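# Place the nut in the red box and lid it

## Task

Get the nut inside the red box, and afterwards shut that same red box using the lid that belongs to it. Both box and lid are cardboard, so do not shove either one hard and do not squeeze the lid hard.

## Robot and tools

Robot: two arms, left_arm and right_arm, each with a five-finger hand (left_arm has a left hand, right_arm a right hand). Scene frame: origin on the table top midway between the nominal arm bases, +z up, +x out over the table, left_arm toward +y. Calibrated bases: left_arm at (-0.042, +0.360, 0) m, yawed very slightly; right_arm at (+0.011, -0.259, 0) m. A camera stand sits behind the arms. Loose objects may occasionally get nudged by something else.

Hand point: a point fixed to the palm, 0.05 m in front of it and 0.15 m out from the wrist face. Its +z runs along the straight fingers, +y out of the palm, and +x across the palm away from the thumb on the right hand (toward the thumb on the left hand). Straight fingertips reach about 0.06 to 0.07 m past the point along +z and lie 0.06 m behind it along -y. A wrist bracket on the little-finger side can strike objects. Arms track commands loosely: they often rest 1 to 3 cm (sometimes 5 cm) short, usually low, without any contact.

One row = 28 numbers, all in [-1, 1], always covering both arms: left_arm dx, dy, dz, rx, ry, rz; left hand little, ring, middle, index, thumb_bend, thumb_turn, force_limit, speed; then the same 14 for right_arm. The six pose numbers are an offset, not a pose: they are measured from that arm's current Hand target (shown in the last result), along that Hand target's own axes. 1.0 equals 0.6 m for dx, dy, dz and 180 degrees for rx, ry, rz, which together form one rotation vector. All zeros re-requests the current Hand target. Orientation commands are clipped to within 40 degrees of the measured orientation each step.

Hand numbers: fingers and thumb_bend +1 straight/open, -1 curled/closed; thumb_turn +1 beside the palm, -1 across in front of it. force_limit runs from about 0 N at -1 to 10 N at +1 (15 N for the two thumb motors). speed runs from nearly zero at -1 to full at +0.48 and above. A hand has no 'no change' value: to keep a hand as it is, resend its last eight numbers that were executed (or, before any, its hand_measured plus hand_force_limit and hand_speed). With the thumb across the palm the hand closes around things roughly 0.035 to 0.065 m thick, handles down to about 0.025 m. For a soft grip (the lid) close slowly, speed -0.94 or lower, and use a low force_limit. To tighten, raise force_limit and send a more-closed target; to loosen, send a target more open than hand_measured.

Tools:
execute_actions(actions, cameras): actions is a list of actions; each action is a list of up to 15 rows, one per 1/30 s step; a short action repeats its last row. Every row in an action is an offset from the Hand target at that action's start. Images appear only for an empty actions list or when cameras names them.
move(target, speed, blend, blocking, cameras): target is one 28-number row, or a list of up to 15 rows, each an offset from the same starting Hand targets. speed is the top path speed in m/s (0.002 to 4.3, default 0.25; turns up to twice that in rad/s), one number or one per target. blend in metres rounds corners between listed targets; 0 stops at each. blocking=false returns early while the move continues. Paths are straight, do not avoid obstacles or the other arm, and are capped at 10 s. Steer wide of an arm's own base. Hand numbers in a target are sent at its start or on arrival.
wait(seconds 0 to 10, cameras): lets the scene run holding the last commands.
stop(cameras): brakes a running move.
zoom_image(camera, region [x0, y0, x1, y1] pixels, max 504 by 504): enlarges part of the latest image from cam_high, cam_low, cam_left_wrist or cam_right_wrist.
show_instructions(): shows the reference pages.
finished_scene(scene): ends the scene for good; the result should stay true afterwards without the robot.

Results: end_effector_position (m) and end_effector_quat_wxyz of each hand point in that arm's own base frame; Hand target (where next offsets start); joint positions, velocities and torques; hand_measured, hand_stopped_by (moving, target, force, stalled, fault) and hand_load_n (fingertip load, positive pushing open, about 0 when a grip is lost), in the hand-number order. A move adds a 'move:' line: done, off_target, moving, held or fault, plus limits such as paced or held. MOTOR HOT warns of heating from long holds, stretched arms or pushing at unreachable poses; overheating drops the arm for a while.

Cameras: cam_high (overhead, scene frame), cam_low (low side view), cam_left_wrist and cam_right_wrist (on the hands), each 896x504; calibrations are approximate.

Avoid: dropping the nut or releasing it while moving, anything leaving the table, fast contacts, hard presses on the boxes or lid, arms touching or squeezing each other, and overloading fingers. An arm blocked by something keeps pressing; command it back behind its hand point to release.

Each tool is called after "Request:" as a command line: name --argument value for each argument, lists and objects as JSON in quotes; but a table of rows of numbers goes row by row, as --pt "numbers of a row", without its own name.

Reference images:

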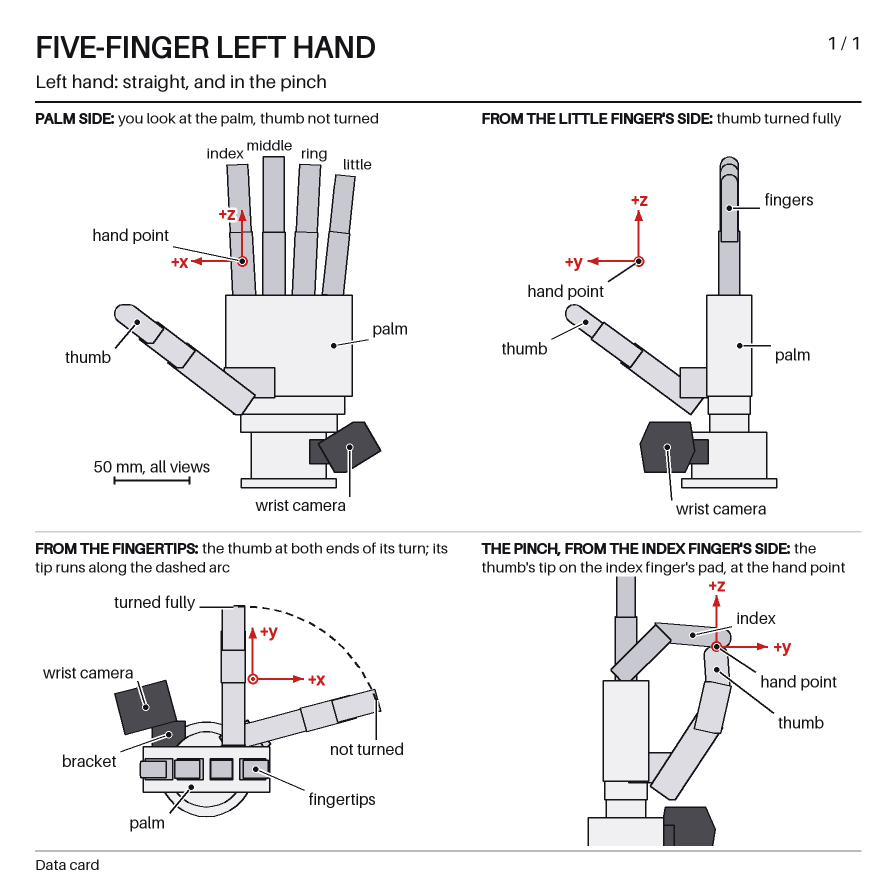

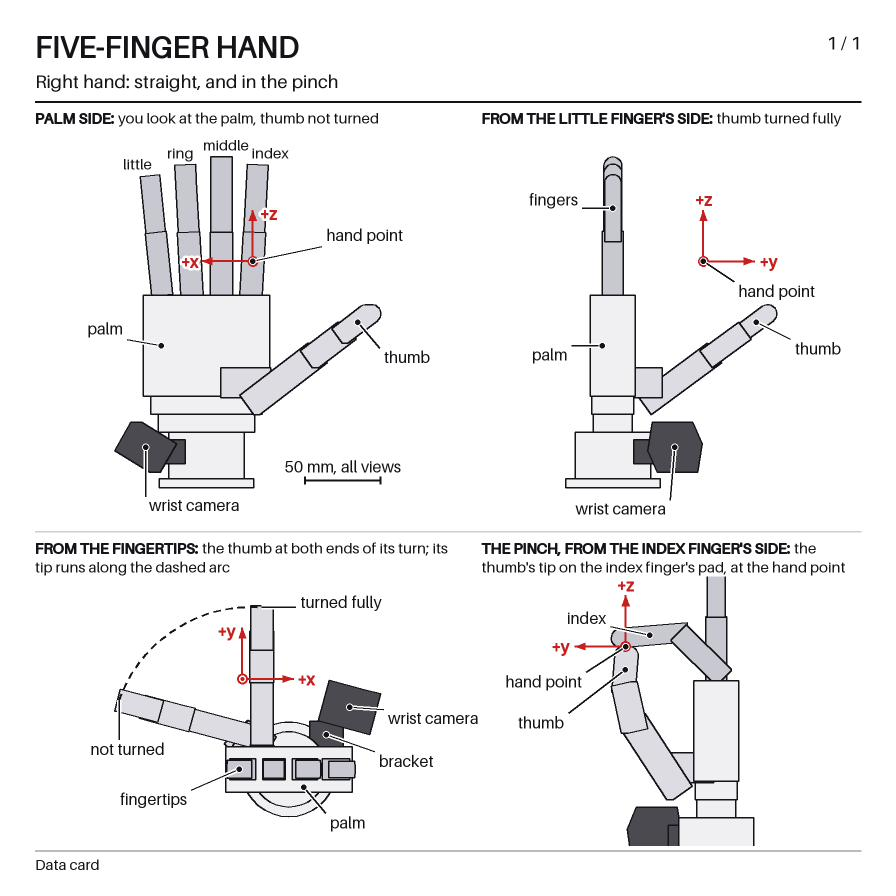

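## Session

Request:
execute_actions --actions '[]'

Scene clock: 0.00 s.
left_arm: end_effector_position=(+0.5200, -0.0537, +0.3708) hand_measured=(+1.000, +1.000, +1.000, +1.000, +1.000, +1.000) hand_load_n=(+0.0, +0.0, +0.0, +0.0, +0.0, +0.0) hand_stopped_by=(target, target, target, target, target, target) hand_force_limit=0.00 hand_speed=-0.80 end_effector_quat_wxyz=(-0.063, +0.990, +0.043, +0.114) | right_arm: end_effector_position=(+0.3796, -0.1382, +0.1050) hand_measured=(+1.000, +1.000, +1.000, +1.000, +1.000, +1.000) hand_load_n=(+0.0, +0.0, +0.0, +0.0, +0.0, +0.0) hand_stopped_by=(target, target, target, target, target, target) hand_force_limit=0.00 hand_speed=-0.80 end_effector_quat_wxyz=(-0.001, +0.978, +0.044, -0.206)
Joint positions: left_arm=[-0.05 1.498 1.81 -1.665 -0.147 -1.693] | right_arm=[-0.149 1.772 1.372 -1.58 0.075 -1.793]
Joint velocities: within noise
Joint torques (N m): no reading
Heat: left arm: hottest wrist pitch 24 °C; right arm: hottest waist 24 °C.
Hand target: left_arm +0.5243, -0.0539, +0.3792; -0.062, +0.989, +0.044, +0.124 | right_arm +0.3875, -0.1394, +0.1108; +0.001, +0.980, +0.043, -0.196

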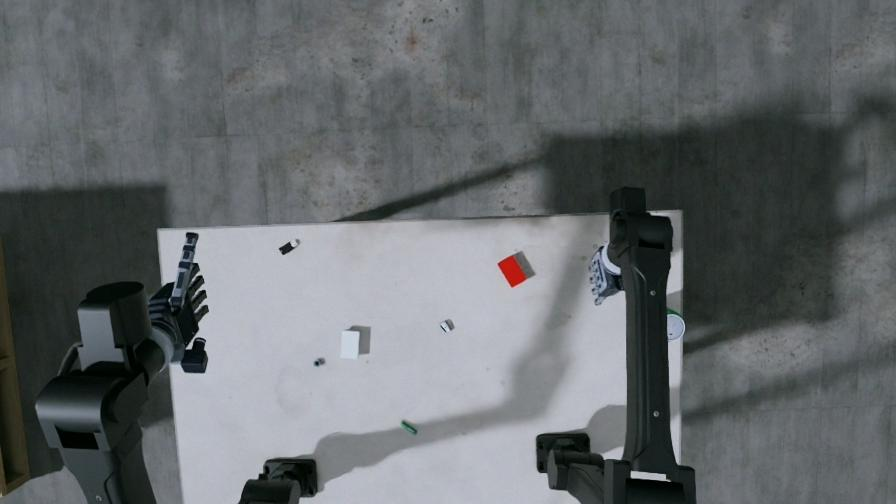

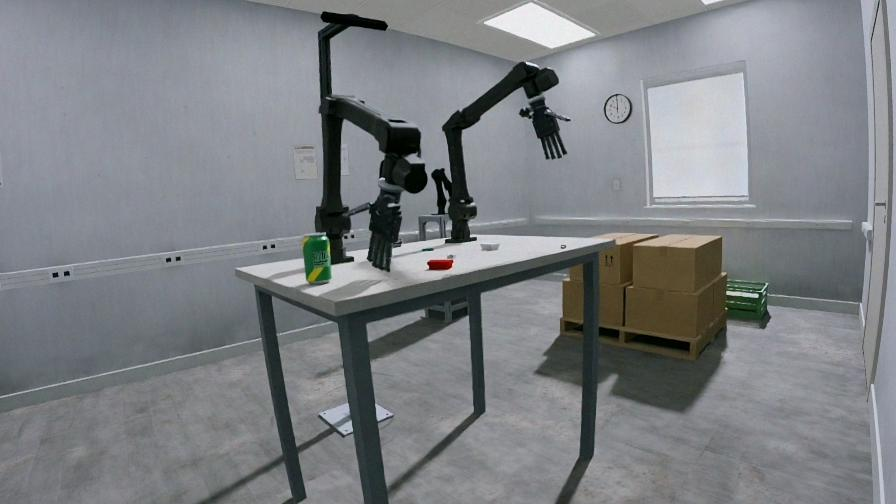

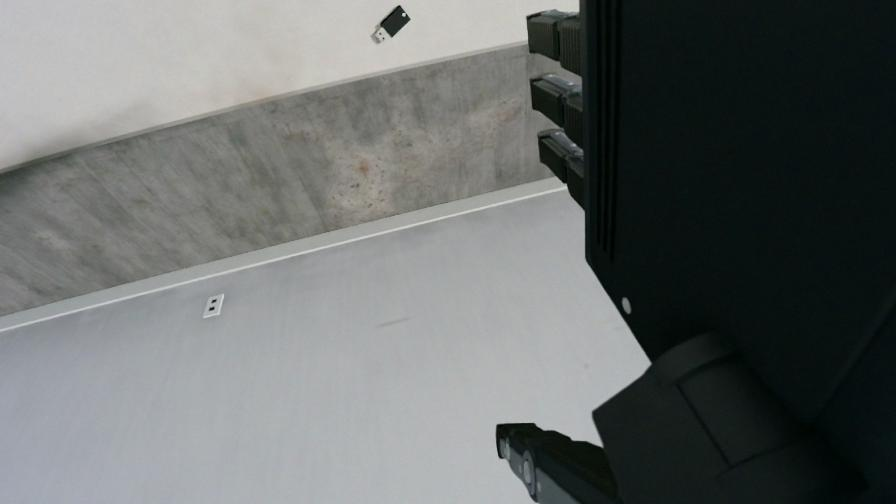

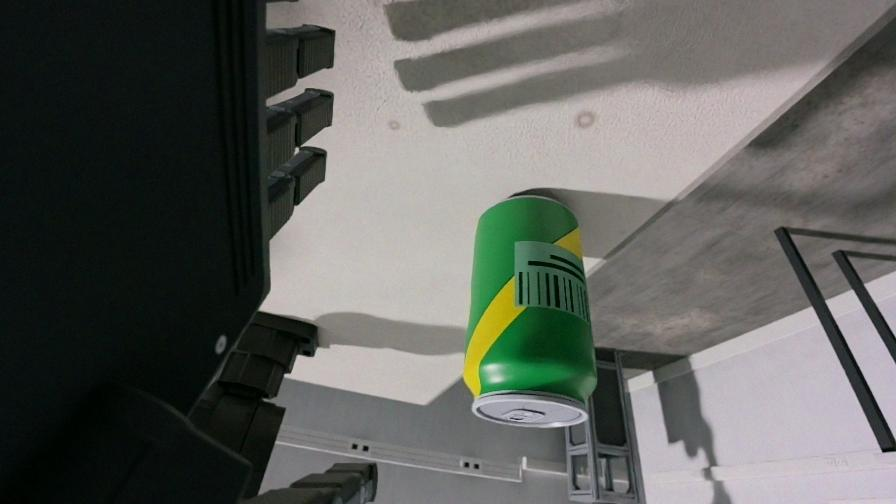

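Request:
zoom_image --camera "cam_high" --region '[400, 220, 580, 340]'

Request:
zoom_image --camera "cam_high" --region '[270, 220, 450, 440]'

Request:
zoom_image --camera "cam_low" --region '[380, 220, 600, 300]'

Scaled by 2.800 from the camera's 896x504 image, which has a finer 1280x720 frame.

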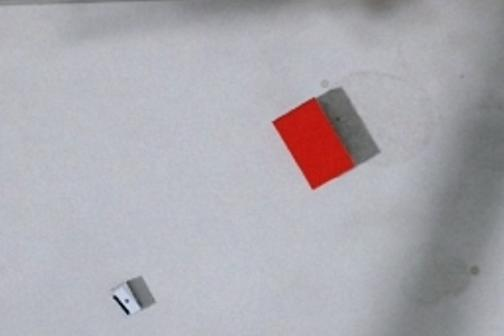

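Scaled by 2.291 from the camera's 896x504 image, which has a finer 1280x720 frame.

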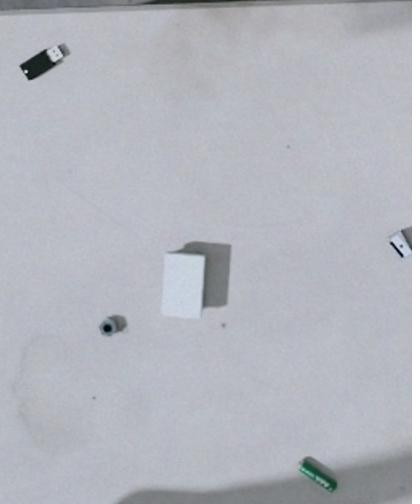

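Scaled by 2.291 from the camera's 896x504 image, which has a finer 1280x720 frame.

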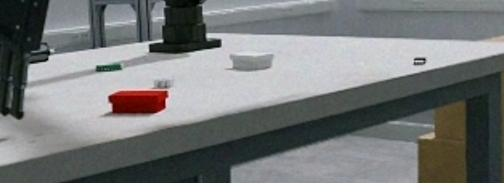

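Request:
move --pt "-0.1397 -0.6555 0.0398 0.0627 -0.0279 -0.24 1 1 1 1 1 1 0 -0.8 -0.096 -0.0037 -0.2311 0 0 0 1 1 1 1 1 1 0 -0.8" --pt "-0.1397 -0.6555 0.0398 0.0627 -0.0279 -0.24 1 1 1 1 1 1 0 -0.8 -0.0723 -0.205 -0.0555 0.330 0.284 0.2957 1 1 1 1 1 1 0 -0.8" --speed 0.25 --blend '[0.02,0]' --cameras '["all"]'

Scene clock: 99.93 s.
left_arm: end_effector_position=(+0.3996, +0.3229, +0.3662) hand_measured=(+1.000, +1.000, +1.000, +1.000, +1.000, +1.000) hand_load_n=(+0.0, +0.0, +0.0, +0.0, -0.5, +0.0) hand_stopped_by=(target, target, target, target, target, target) hand_force_limit=0.00 hand_speed=-0.80 end_effector_quat_wxyz=(-0.101, +0.899, +0.419, +0.076) | right_arm: end_effector_position=(+0.3474, -0.0167, +0.1557) hand_measured=(+1.000, +1.000, +1.000, +1.000, +1.000, +1.000) hand_load_n=(+0.0, +0.0, +0.0, +0.0, +0.0, -0.5) hand_stopped_by=(target, target, target, target, target, target) hand_force_limit=0.00 hand_speed=-0.80 end_effector_quat_wxyz=(-0.386, +0.765, -0.463, +0.225)
Joint positions: left_arm=[0.732 1.479 1.78 -1.665 -0.148 -1.694] | right_arm=[-0.375 0.962 0.687 -0.586 -0.66 -0.604]
Joint torques (N m): left_arm=[-0.67 -9.17 15.04 1.28 -0.12 -0.01] | right_arm=[1.61 -6.42 10.13 2.07 -0.35 0.11]
Heat: left arm: hottest elbow 30 °C; right arm: hottest elbow 30 °C.
Hand target: left_arm +0.4088, +0.3320, +0.3795; -0.105, +0.897, +0.419, +0.091 | right_arm +0.3500, -0.0199, +0.1601; -0.388, +0.760, -0.466, +0.237
Off the commanded pose: left_arm 0.018 m, 2 deg | right_arm 0.006 m, 1 deg.
move: off_target (left_arm)
camera_calibration:
cam_left_wrist: T_world_to_cam=[[-0.603591, 0.766158, 0.220633, -0.0976119], [0.64962, 0.312152, 0.69322, -0.622724], [0.462245, 0.56175, -0.686124, 0.00189679], [0, 0, 0, 1]] pos_world=[0.34474, 0.268105, 0.454523]
cam_right_wrist: T_world_to_cam=[[-0.407871, -0.471687, -0.781763, 0.254874], [-0.8621, 0.480948, 0.159599, 0.281421], [0.300706, 0.739054, -0.602806, 0.1187], [0, 0, 0, 1]] pos_world=[0.310875, -0.102854, 0.225889]

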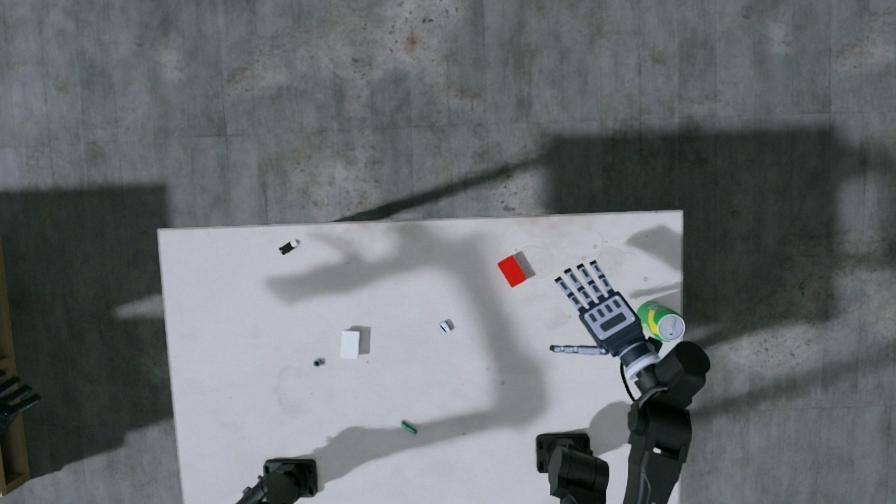

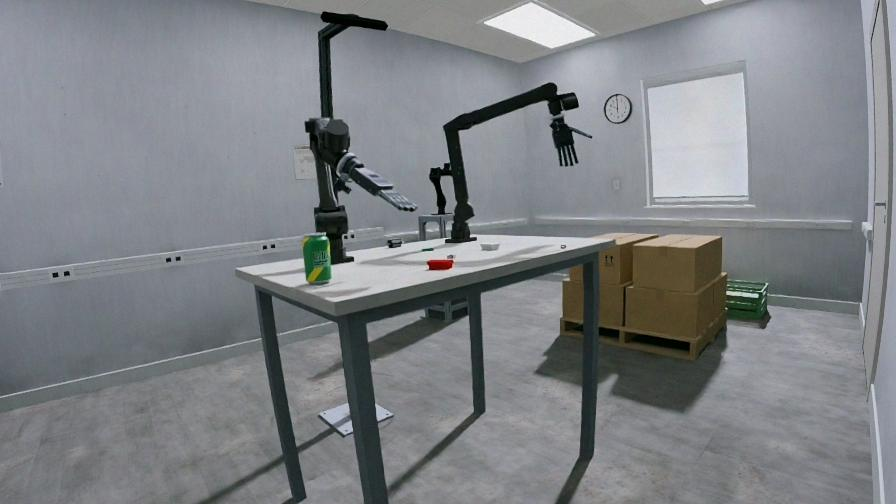

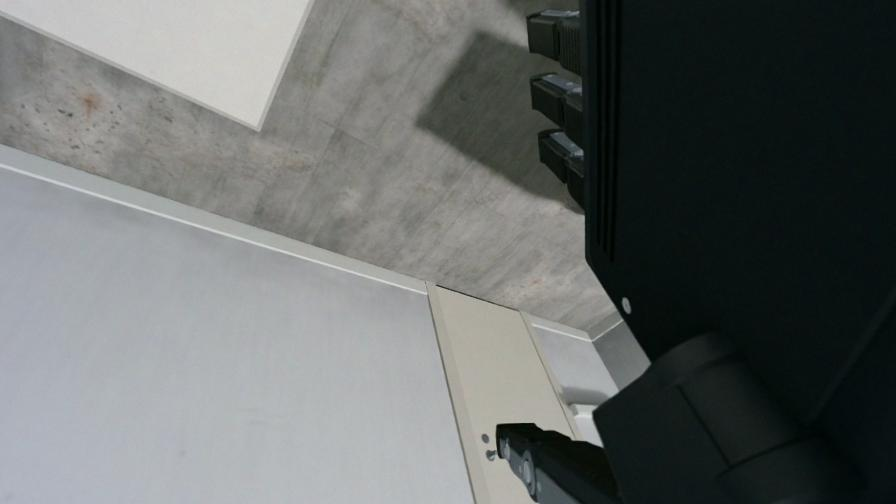

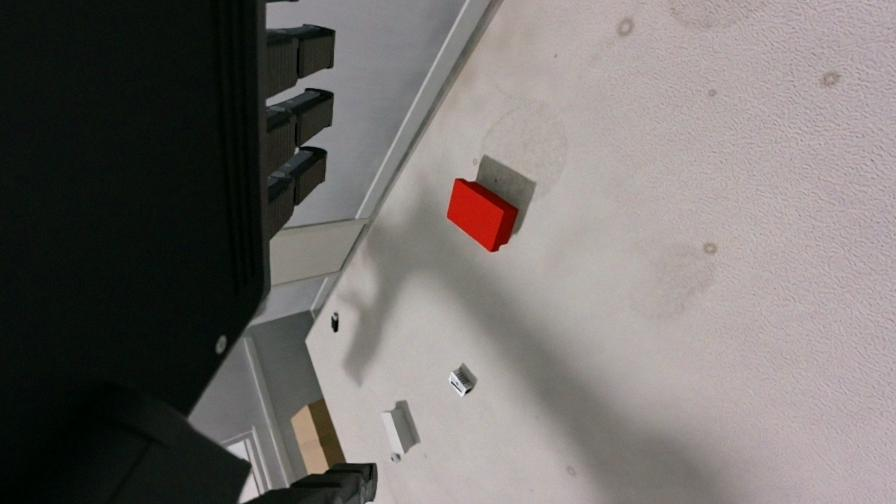

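Request:
zoom_image --camera "cam_right_wrist" --region '[420, 150, 560, 270]'

Request:
zoom_image --camera "cam_low" --region '[410, 230, 510, 290]'

Request:
zoom_image --camera "cam_high" --region '[480, 240, 550, 300]'

Scaled by 3.600 from the camera's 896x504 image, which has a finer 1280x720 frame.

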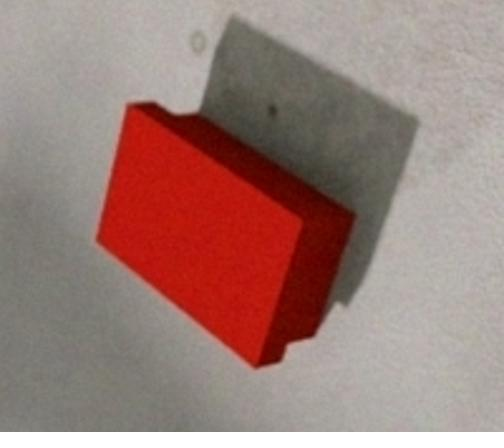

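Scaled by 5.040 from the camera's 896x504 image, which has a finer 1280x720 frame.

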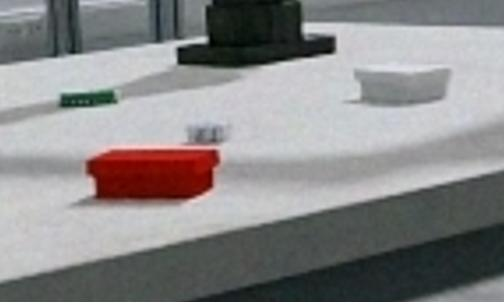

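Scaled by 7.200 from the camera's 896x504 image, which has a finer 1280x720 frame.

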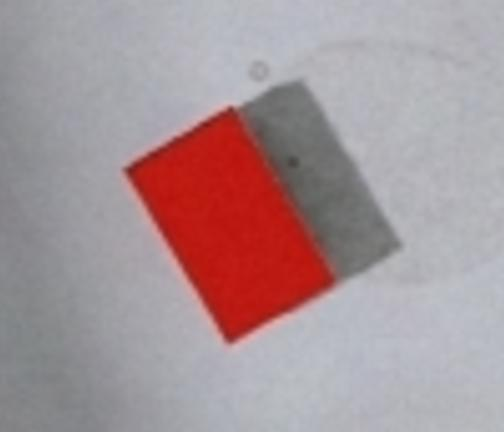

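Request:
move --target '[0,0,0,0,0,0,1,1,1,1,1,1,0,-0.8,-0.137,-0.0417,0.2272,0,0,0,1,1,0.5,0.5,1,-1,0,-0.3]' --speed 0.15 --cameras '["all"]'

Scene clock: 119.40 s.
left_arm: end_effector_position=(+0.3996, +0.3229, +0.3662) hand_measured=(+1.000, +1.000, +1.000, +1.000, +1.000, +1.000) hand_load_n=(+0.0, +0.0, +0.0, +0.0, +0.0, +0.0) hand_stopped_by=(target, target, target, target, target, target) hand_force_limit=0.00 hand_speed=-0.80 end_effector_quat_wxyz=(-0.101, +0.899, +0.419, +0.076) | right_arm: end_effector_position=(+0.4150, +0.1054, +0.0939) hand_measured=(+1.000, +1.000, +0.500, +0.500, +1.000, -1.000) hand_load_n=(-0.5, +0.0, +0.0, +0.0, +0.0, +0.0) hand_stopped_by=(target, target, target, target, target, target) hand_force_limit=0.00 hand_speed=-0.30 end_effector_quat_wxyz=(-0.380, +0.764, -0.468, +0.231)
Joint positions: left_arm=[0.732 1.479 1.78 -1.665 -0.148 -1.694] | right_arm=[0.074 1.186 0.633 -0.137 -0.316 -0.247]
Joint torques (N m): left_arm=[-0.85 -9.35 15.04 1.24 -0.14 0] | right_arm=[2.67 -7.59 10.7 2.43 -0.1 0.09]
Heat: left arm: hottest elbow 32 °C; right arm: hottest elbow 31 °C.
Hand target: left_arm +0.4088, +0.3320, +0.3795; -0.105, +0.897, +0.419, +0.091 | right_arm +0.4240, +0.1102, +0.1003; -0.388, +0.760, -0.466, +0.237
Off the commanded pose: left_arm 0.019 m, 2 deg | right_arm 0.012 m, 1 deg.
move: off_target (left_arm, right_arm)
camera_calibration:
cam_left_wrist: T_world_to_cam=[[-0.603591, 0.766158, 0.220633, -0.0976119], [0.64962, 0.312152, 0.69322, -0.622724], [0.462245, 0.56175, -0.686124, 0.00189679], [0, 0, 0, 1]] pos_world=[0.34474, 0.268105, 0.454523]
cam_right_wrist: T_world_to_cam=[[-0.415887, -0.474922, -0.775556, 0.294806], [-0.854619, 0.495656, 0.154762, 0.286633], [0.310909, 0.727169, -0.612014, -0.0311593], [0, 0, 0, 1]] pos_world=[0.377256, 0.0205965, 0.165209]

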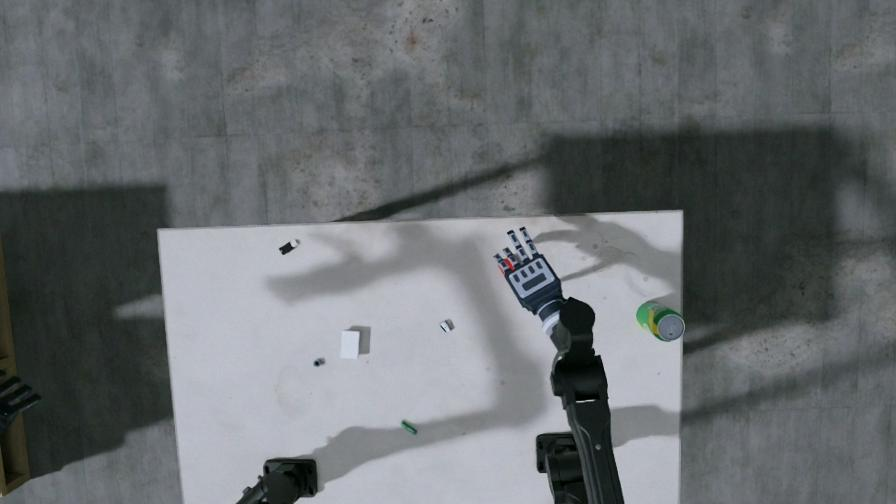

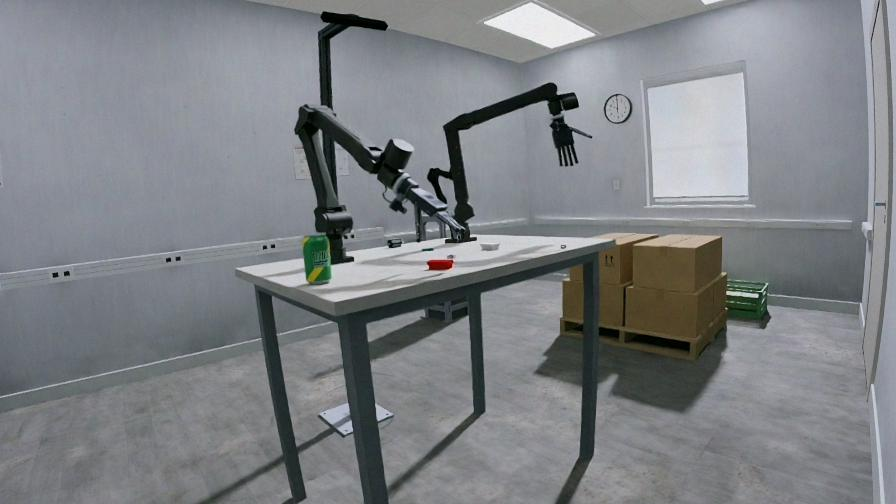

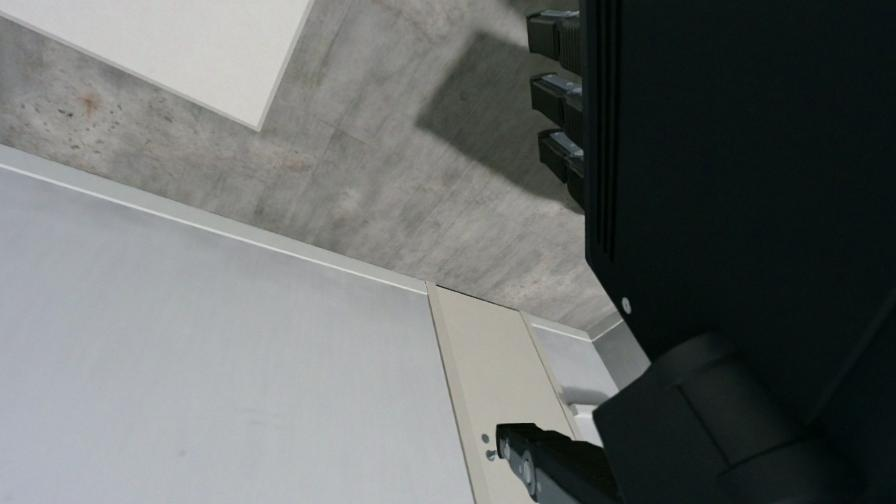

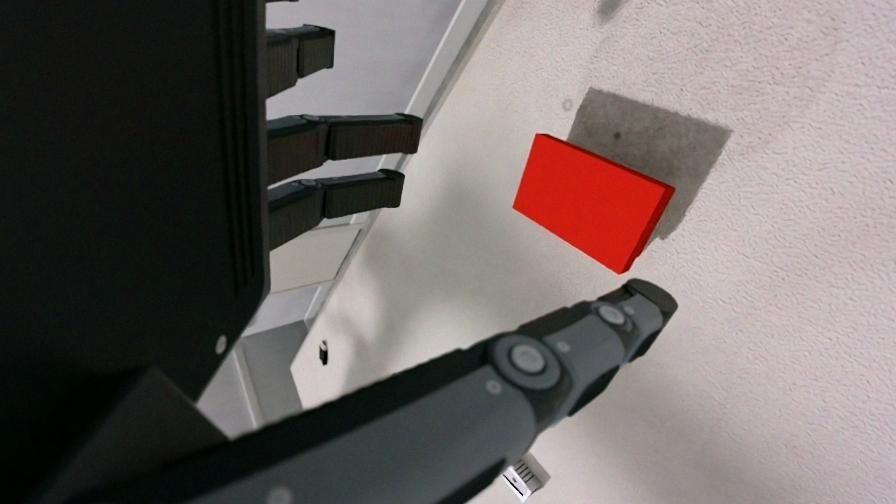

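Request:
zoom_image --camera "cam_right_wrist" --region '[360, 100, 740, 400]'

Scaled by 1.326 from the camera's 896x504 image, which has a finer 1280x720 frame.

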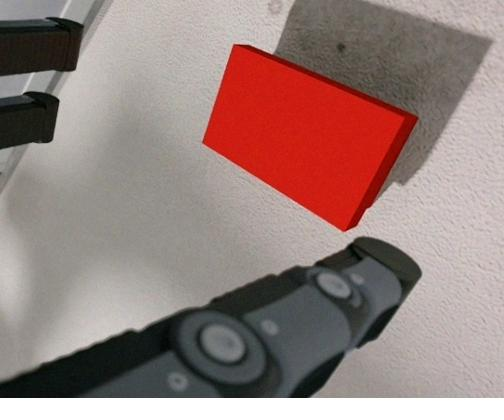

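Request:
move --target '[0,0,0,0,0,0,1,1,1,1,1,1,0,-0.8,0,0.0482,0.0472,0,0,0,1,1,0.5,0.5,1,-1,0,-0.3]' --speed 0.1 --cameras '["cam_right_wrist", "cam_high"]'

Scene clock: 142.07 s.
left_arm: end_effector_position=(+0.3996, +0.3229, +0.3662) hand_measured=(+1.000, +1.000, +1.000, +1.000, +1.000, +1.000) hand_load_n=(+0.0, +0.0, +0.0, +0.0, +0.0, +0.0) hand_stopped_by=(target, target, target, target, target, target) hand_force_limit=0.00 hand_speed=-0.80 end_effector_quat_wxyz=(-0.101, +0.899, +0.419, +0.076) | right_arm: end_effector_position=(+0.4263, +0.1072, +0.0597) hand_measured=(+1.000, +1.000, +0.500, +0.500, +1.000, -1.000) hand_load_n=(+0.0, +0.0, +0.0, +0.0, +0.0, +0.0) hand_stopped_by=(target, target, target, target, target, target) hand_force_limit=0.00 hand_speed=-0.30 end_effector_quat_wxyz=(-0.382, +0.762, -0.467, +0.235)
Joint positions: left_arm=[0.732 1.479 1.78 -1.665 -0.148 -1.694] | right_arm=[0.078 1.288 0.6 0.012 -0.31 -0.242]
Joint torques (N m): left_arm=[-0.85 -9.29 15.05 1.24 -0.13 0] | right_arm=[2.78 -8.7 8.84 2.43 -0.09 0.09]
Heat: left arm: hottest elbow 34 °C; right arm: hottest elbow 30 °C.
Hand target: left_arm +0.4088, +0.3320, +0.3795; -0.105, +0.897, +0.419, +0.091 | right_arm +0.4293, +0.1129, +0.0603; -0.387, +0.759, -0.466, +0.237
Off the commanded pose: left_arm 0.019 m, 2 deg | right_arm 0.006 m, 1 deg.
move: off_target (left_arm)
camera_calibration:
cam_right_wrist: T_world_to_cam=[[-0.408748, -0.47275, -0.780662, 0.270905], [-0.854562, 0.49854, 0.145538, 0.300961], [0.320388, 0.726612, -0.607771, -0.061205], [0, 0, 0, 1]] pos_world=[0.387531, 0.0225018, 0.130485]
Images, in order (width x height): cam_high 896x504, cam_right_wrist 896x504.

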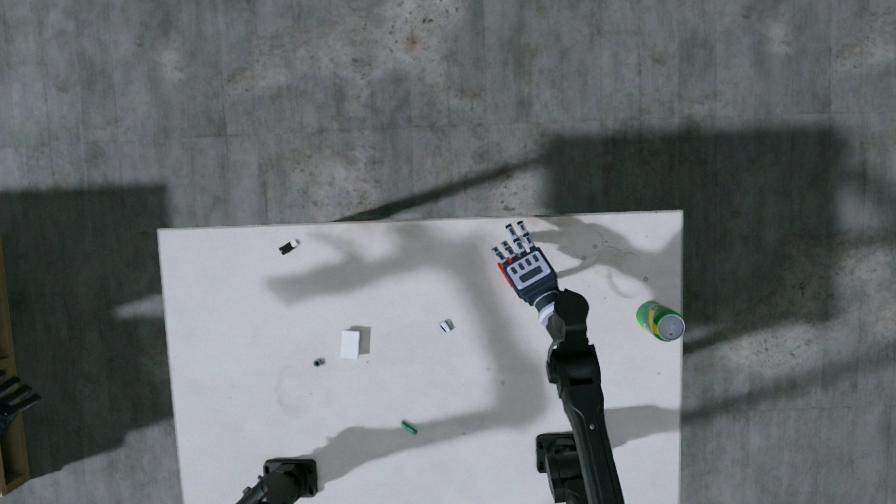

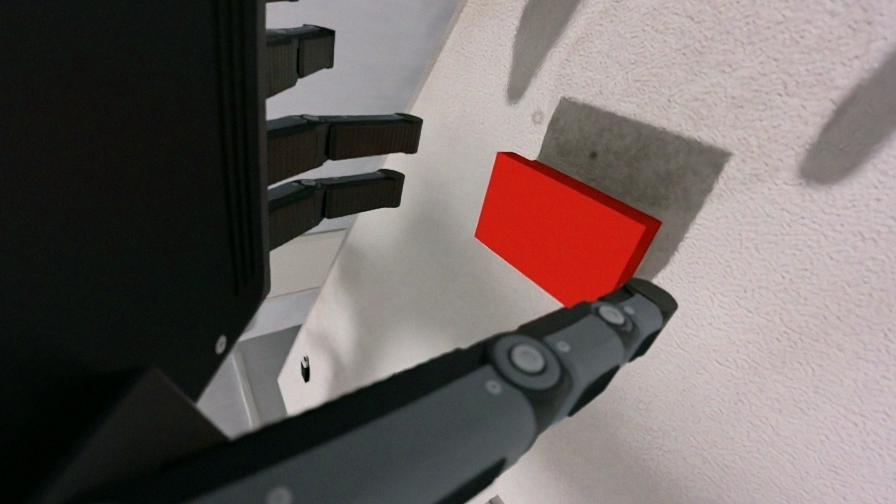

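Request:
move --target '[0,0,0,0,0,0,1,1,1,1,1,1,0,-0.8,-0.0067,0.0243,0.0176,0,0,0,1,1,0.5,0.5,1,-1,0,-0.3]' --speed 0.08 --cameras '["cam_right_wrist"]'

Scene clock: 149.93 s.
left_arm: end_effector_position=(+0.3996, +0.3229, +0.3662) hand_measured=(+1.000, +1.000, +1.000, +1.000, +1.000, +1.000) hand_load_n=(+0.0, +0.0, +0.0, +0.0, +0.0, +0.0) hand_stopped_by=(target, target, target, target, target, target) hand_force_limit=0.00 hand_speed=-0.80 end_effector_quat_wxyz=(-0.101, +0.899, +0.419, +0.076) | right_arm: end_effector_position=(+0.4257, +0.1110, +0.0433) hand_measured=(+1.000, +1.000, +0.500, +0.500, +1.000, -1.000) hand_load_n=(+0.0, +0.0, +0.0, -0.5, +0.0, +0.0) hand_stopped_by=(target, target, target, target, target, target) hand_force_limit=0.00 hand_speed=-0.30 end_effector_quat_wxyz=(-0.383, +0.761, -0.466, +0.237)
Joint positions: left_arm=[0.732 1.479 1.78 -1.665 -0.148 -1.694] | right_arm=[0.09 1.327 0.574 0.082 -0.302 -0.235]
Joint torques (N m): left_arm=[-0.67 -9.23 15.06 1.21 -0.14 0] | right_arm=[2.9 -8.76 8.32 2.45 -0.09 0.09]
Heat: left arm: hottest elbow 34 °C; right arm: hottest elbow 30 °C.
Hand target: left_arm +0.4088, +0.3320, +0.3795; -0.105, +0.897, +0.419, +0.091 | right_arm +0.4274, +0.1165, +0.0423; -0.388, +0.759, -0.466, +0.237
Off the commanded pose: left_arm 0.019 m, 2 deg | right_arm 0.006 m, 1 deg.
move: off_target (left_arm)
camera_calibration:
cam_right_wrist: T_world_to_cam=[[-0.405514, -0.472659, -0.782401, 0.258341], [-0.855268, 0.498275, 0.142265, 0.301397], [0.322608, 0.726853, -0.606308, -0.0746669], [0, 0, 0, 1]] pos_world=[0.386624, 0.0262008, 0.113977]
Images, in order (width x height): cam_right_wrist 896x504.

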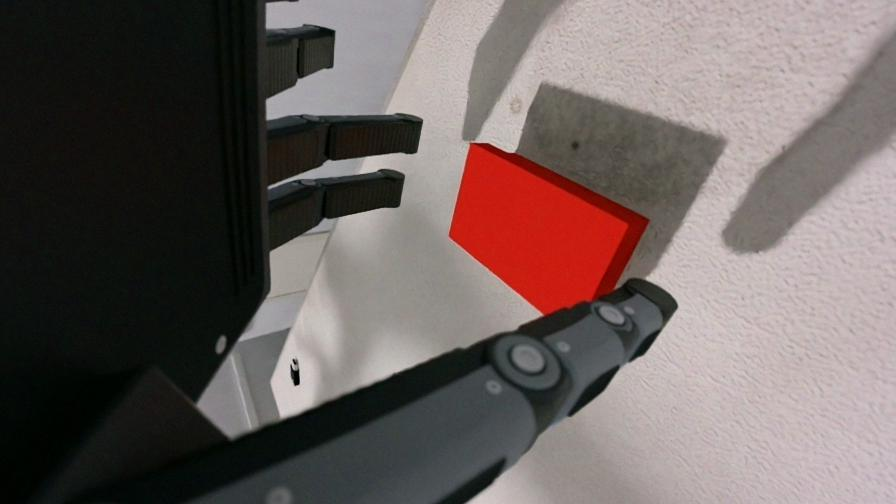

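Request:
move --target '[0,0,0,0,0,0,1,1,1,1,1,1,0,-0.8,0,0.0162,0.0118,0,0,0,1,1,0.5,0.5,1,-1,0,-0.3]' --speed 0.05 --cameras '["cam_right_wrist", "cam_low"]'

Request:
zoom_image --camera "cam_low" --region '[400, 210, 500, 290]'

Scene clock: 154.77 s.
left_arm: end_effector_position=(+0.3996, +0.3229, +0.3662) hand_measured=(+1.000, +1.000, +1.000, +1.000, +1.000, +1.000) hand_load_n=(+0.0, +0.0, +0.0, +0.0, +0.0, +0.0) hand_stopped_by=(target, target, target, target, target, target) hand_force_limit=0.00 hand_speed=-0.80 end_effector_quat_wxyz=(-0.101, +0.899, +0.419, +0.076) | right_arm: end_effector_position=(+0.4262, +0.1111, +0.0320) hand_measured=(+1.000, +1.000, +0.500, +0.500, +1.000, -1.000) hand_load_n=(+0.0, +0.0, +0.0, +0.0, +0.0, +0.0) hand_stopped_by=(target, target, target, target, target, target) hand_force_limit=0.00 hand_speed=-0.30 end_effector_quat_wxyz=(-0.384, +0.761, -0.466, +0.237)
Joint positions: left_arm=[0.732 1.479 1.78 -1.665 -0.148 -1.694] | right_arm=[0.09 1.359 0.562 0.128 -0.302 -0.235]
Joint torques (N m): left_arm=[-0.67 -9.11 15.12 1.24 -0.14 0] | right_arm=[2.9 -8.88 7.92 2.48 -0.09 0.09]
Heat: left arm: hottest elbow 34 °C; right arm: hottest elbow 30 °C.
Hand target: left_arm +0.4088, +0.3320, +0.3795; -0.105, +0.897, +0.419, +0.091 | right_arm +0.4274, +0.1166, +0.0303; -0.388, +0.759, -0.466, +0.237
Off the commanded pose: left_arm 0.019 m, 2 deg | right_arm 0.006 m, 0 deg.
move: off_target (left_arm)
camera_calibration:
cam_right_wrist: T_world_to_cam=[[-0.404578, -0.472246, -0.783135, 0.249252], [-0.855338, 0.498423, 0.141321, 0.303444], [0.323594, 0.72702, -0.605581, -0.0823025], [0, 0, 0, 1]] pos_world=[0.387021, 0.0263006, 0.102474]
Images, in order (width x height): cam_low 896x504, cam_right_wrist 896x504.

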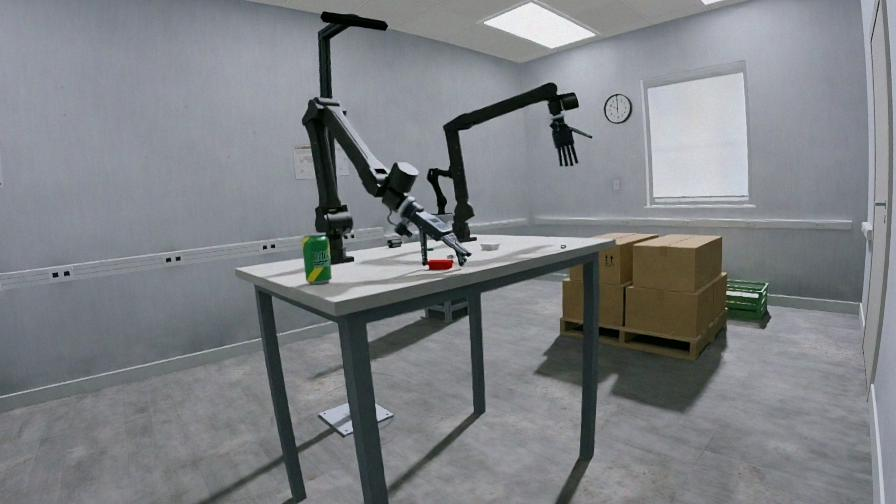

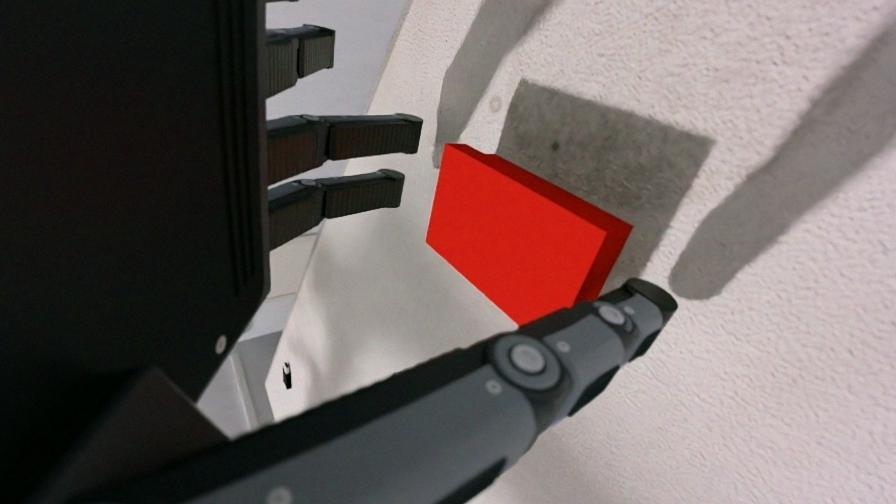

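Scaled by 5.040 from the camera's 896x504 image, which has a finer 1280x720 frame.

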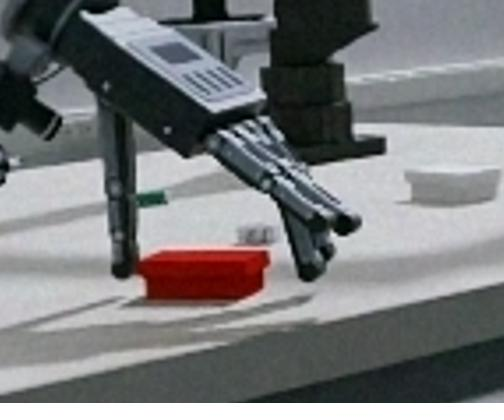

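Request:
move --target '[0,0,0,0,0,0,1,1,1,1,1,1,0,-0.8,0,0,0,0,0,0,1,1,0.0,0.0,1,-1,-0.75,-0.95]' --speed 0.05 --cameras '["cam_right_wrist", "cam_low"]'

Request:
zoom_image --camera "cam_low" --region '[400, 210, 500, 290]'

Scene clock: 161.03 s.
left_arm: end_effector_position=(+0.3996, +0.3229, +0.3662) hand_measured=(+1.000, +1.000, +1.000, +1.000, +1.000, +1.000) hand_load_n=(+0.0, +0.0, +0.0, +0.0, +0.0, +0.0) hand_stopped_by=(target, target, target, target, target, target) hand_force_limit=0.00 hand_speed=-0.80 end_effector_quat_wxyz=(-0.101, +0.899, +0.419, +0.076) | right_arm: end_effector_position=(+0.4263, +0.1111, +0.0320) hand_measured=(+1.000, +1.000, +0.062, +0.048, +1.000, -1.000) hand_load_n=(+0.0, +0.0, +1.0, +1.5, +0.5, -0.5) hand_stopped_by=(target, target, force, force, target, target) hand_force_limit=-0.75 hand_speed=-0.95 end_effector_quat_wxyz=(-0.384, +0.761, -0.466, +0.237)
Joint positions: left_arm=[0.732 1.479 1.78 -1.665 -0.148 -1.694] | right_arm=[0.09 1.359 0.562 0.128 -0.302 -0.235]
Joint torques (N m): left_arm=[-0.79 -9.23 15.06 1.24 -0.14 0] | right_arm=[2.84 -8.88 7.92 2.5 -0.08 0.1]
Heat: left arm: hottest elbow 35 °C; right arm: hottest elbow 29 °C.
Hand target: left_arm +0.4088, +0.3320, +0.3795; -0.105, +0.897, +0.419, +0.091 | right_arm +0.4275, +0.1166, +0.0304; -0.388, +0.759, -0.466, +0.237
Off the commanded pose: left_arm 0.019 m, 2 deg | right_arm 0.006 m, 0 deg.
move: off_target (left_arm)
camera_calibration:
cam_right_wrist: T_world_to_cam=[[-0.404265, -0.472211, -0.783317, 0.249266], [-0.855403, 0.498396, 0.141018, 0.303572], [0.323812, 0.727061, -0.605415, -0.0823771], [0, 0, 0, 1]] pos_world=[0.387121, 0.0263004, 0.102573]
Images, in order (width x height): cam_low 896x504, cam_right_wrist 896x504.

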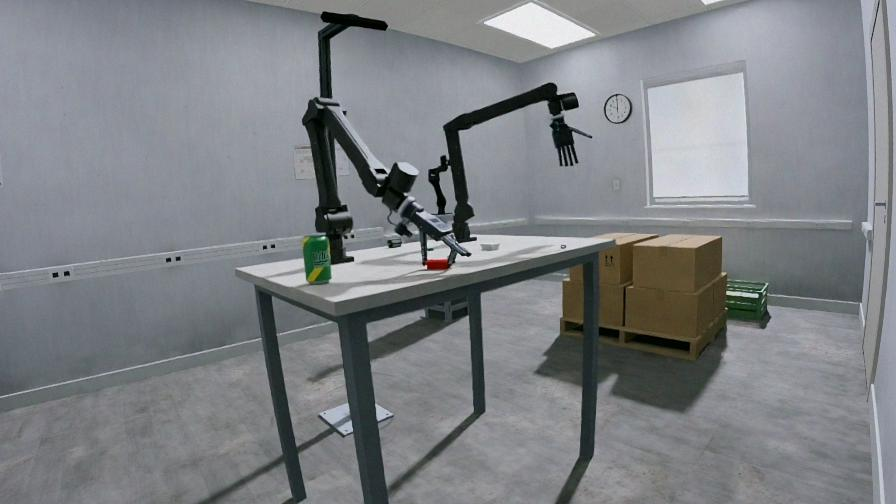

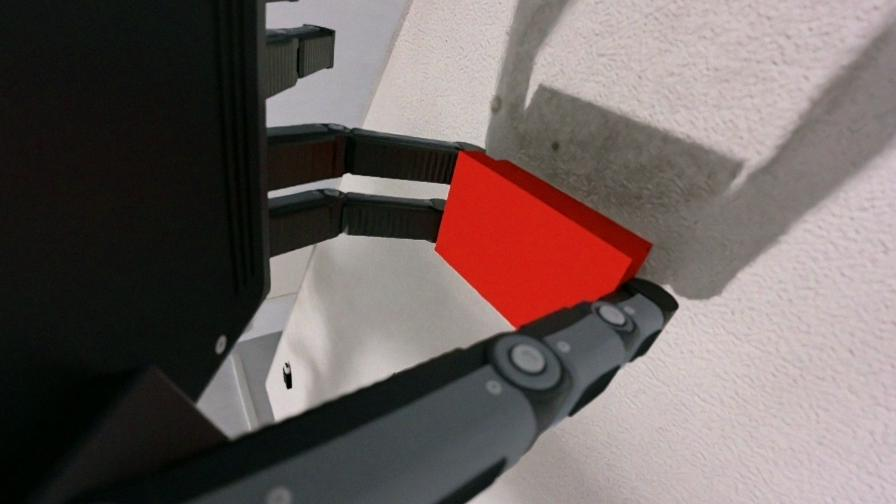

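Scaled by 5.040 from the camera's 896x504 image, which has a finer 1280x720 frame.

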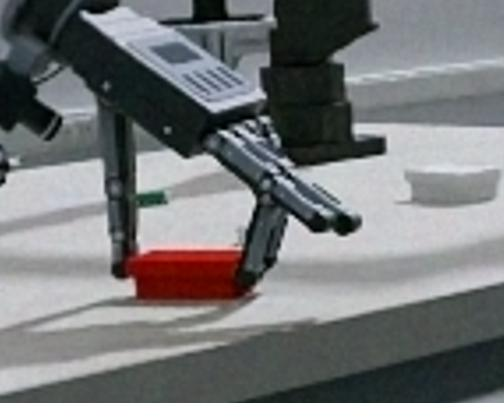

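Request:
move --target '[0,0,0,0,0,0,1,1,1,1,1,1,0,-0.8,0,-0.0405,-0.0294,0,0,0,1,1,0.0,0.0,1,-1,-0.75,-0.95]' --speed 0.04 --cameras '["cam_right_wrist", "cam_low"]'

Request:
zoom_image --camera "cam_low" --region '[400, 210, 500, 290]'

Scene clock: 165.43 s.
left_arm: end_effector_position=(+0.3996, +0.3229, +0.3662) hand_measured=(+1.000, +1.000, +1.000, +1.000, +1.000, +1.000) hand_load_n=(+0.0, -0.5, +0.0, +0.0, +0.0, +0.0) hand_stopped_by=(target, target, target, target, target, target) hand_force_limit=0.00 hand_speed=-0.80 end_effector_quat_wxyz=(-0.101, +0.899, +0.419, +0.076) | right_arm: end_effector_position=(+0.4135, +0.1099, +0.0418) hand_measured=(+1.000, +1.000, +0.062, +0.048, +1.000, -1.000) hand_load_n=(+0.0, +0.0, +1.0, +1.5, +0.5, -0.5) hand_stopped_by=(target, target, force, force, target, target) hand_force_limit=-0.75 hand_speed=-0.95 end_effector_quat_wxyz=(-0.376, +0.765, -0.472, +0.227)
Joint positions: left_arm=[0.732 1.479 1.78 -1.665 -0.148 -1.694] | right_arm=[0.09 1.302 0.562 0.043 -0.302 -0.234]
Joint torques (N m): left_arm=[-0.85 -9.23 15.04 1.22 -0.14 0] | right_arm=[2.84 -10.34 11.32 1.18 -0.11 0.09]
Heat: left arm: hottest elbow 35 °C; right arm: hottest elbow 29 °C.
Hand target: left_arm +0.4088, +0.3320, +0.3795; -0.105, +0.897, +0.419, +0.091 | right_arm +0.4274, +0.1166, +0.0603; -0.388, +0.759, -0.466, +0.237
Off the commanded pose: left_arm 0.019 m, 2 deg | right_arm 0.024 m, 2 deg.
move: off_target (left_arm, right_arm)
camera_calibration:
cam_right_wrist: T_world_to_cam=[[-0.426913, -0.473945, -0.770144, 0.260185], [-0.850843, 0.498979, 0.164576, 0.288906], [0.306286, 0.725531, -0.616274, -0.0636082], [0, 0, 0, 1]] pos_world=[0.376373, 0.0253052, 0.113633]
Images, in order (width x height): cam_low 896x504, cam_right_wrist 896x504.

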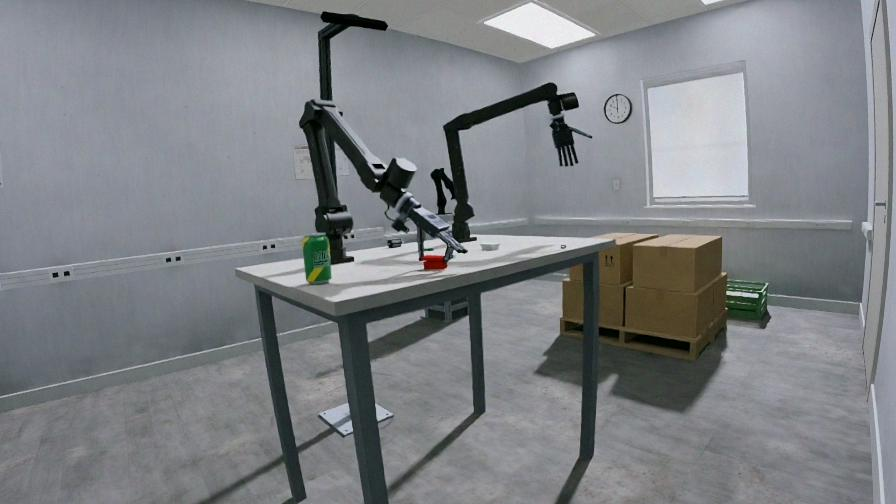

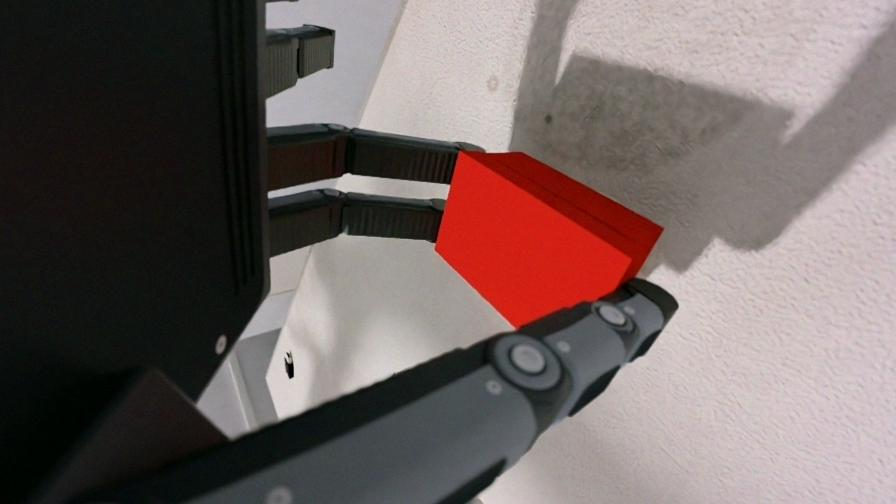

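Scaled by 5.040 from the camera's 896x504 image, which has a finer 1280x720 frame.

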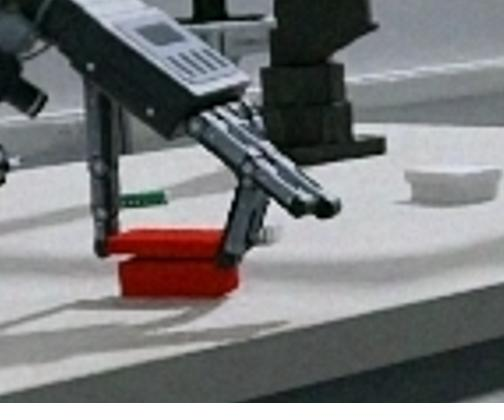

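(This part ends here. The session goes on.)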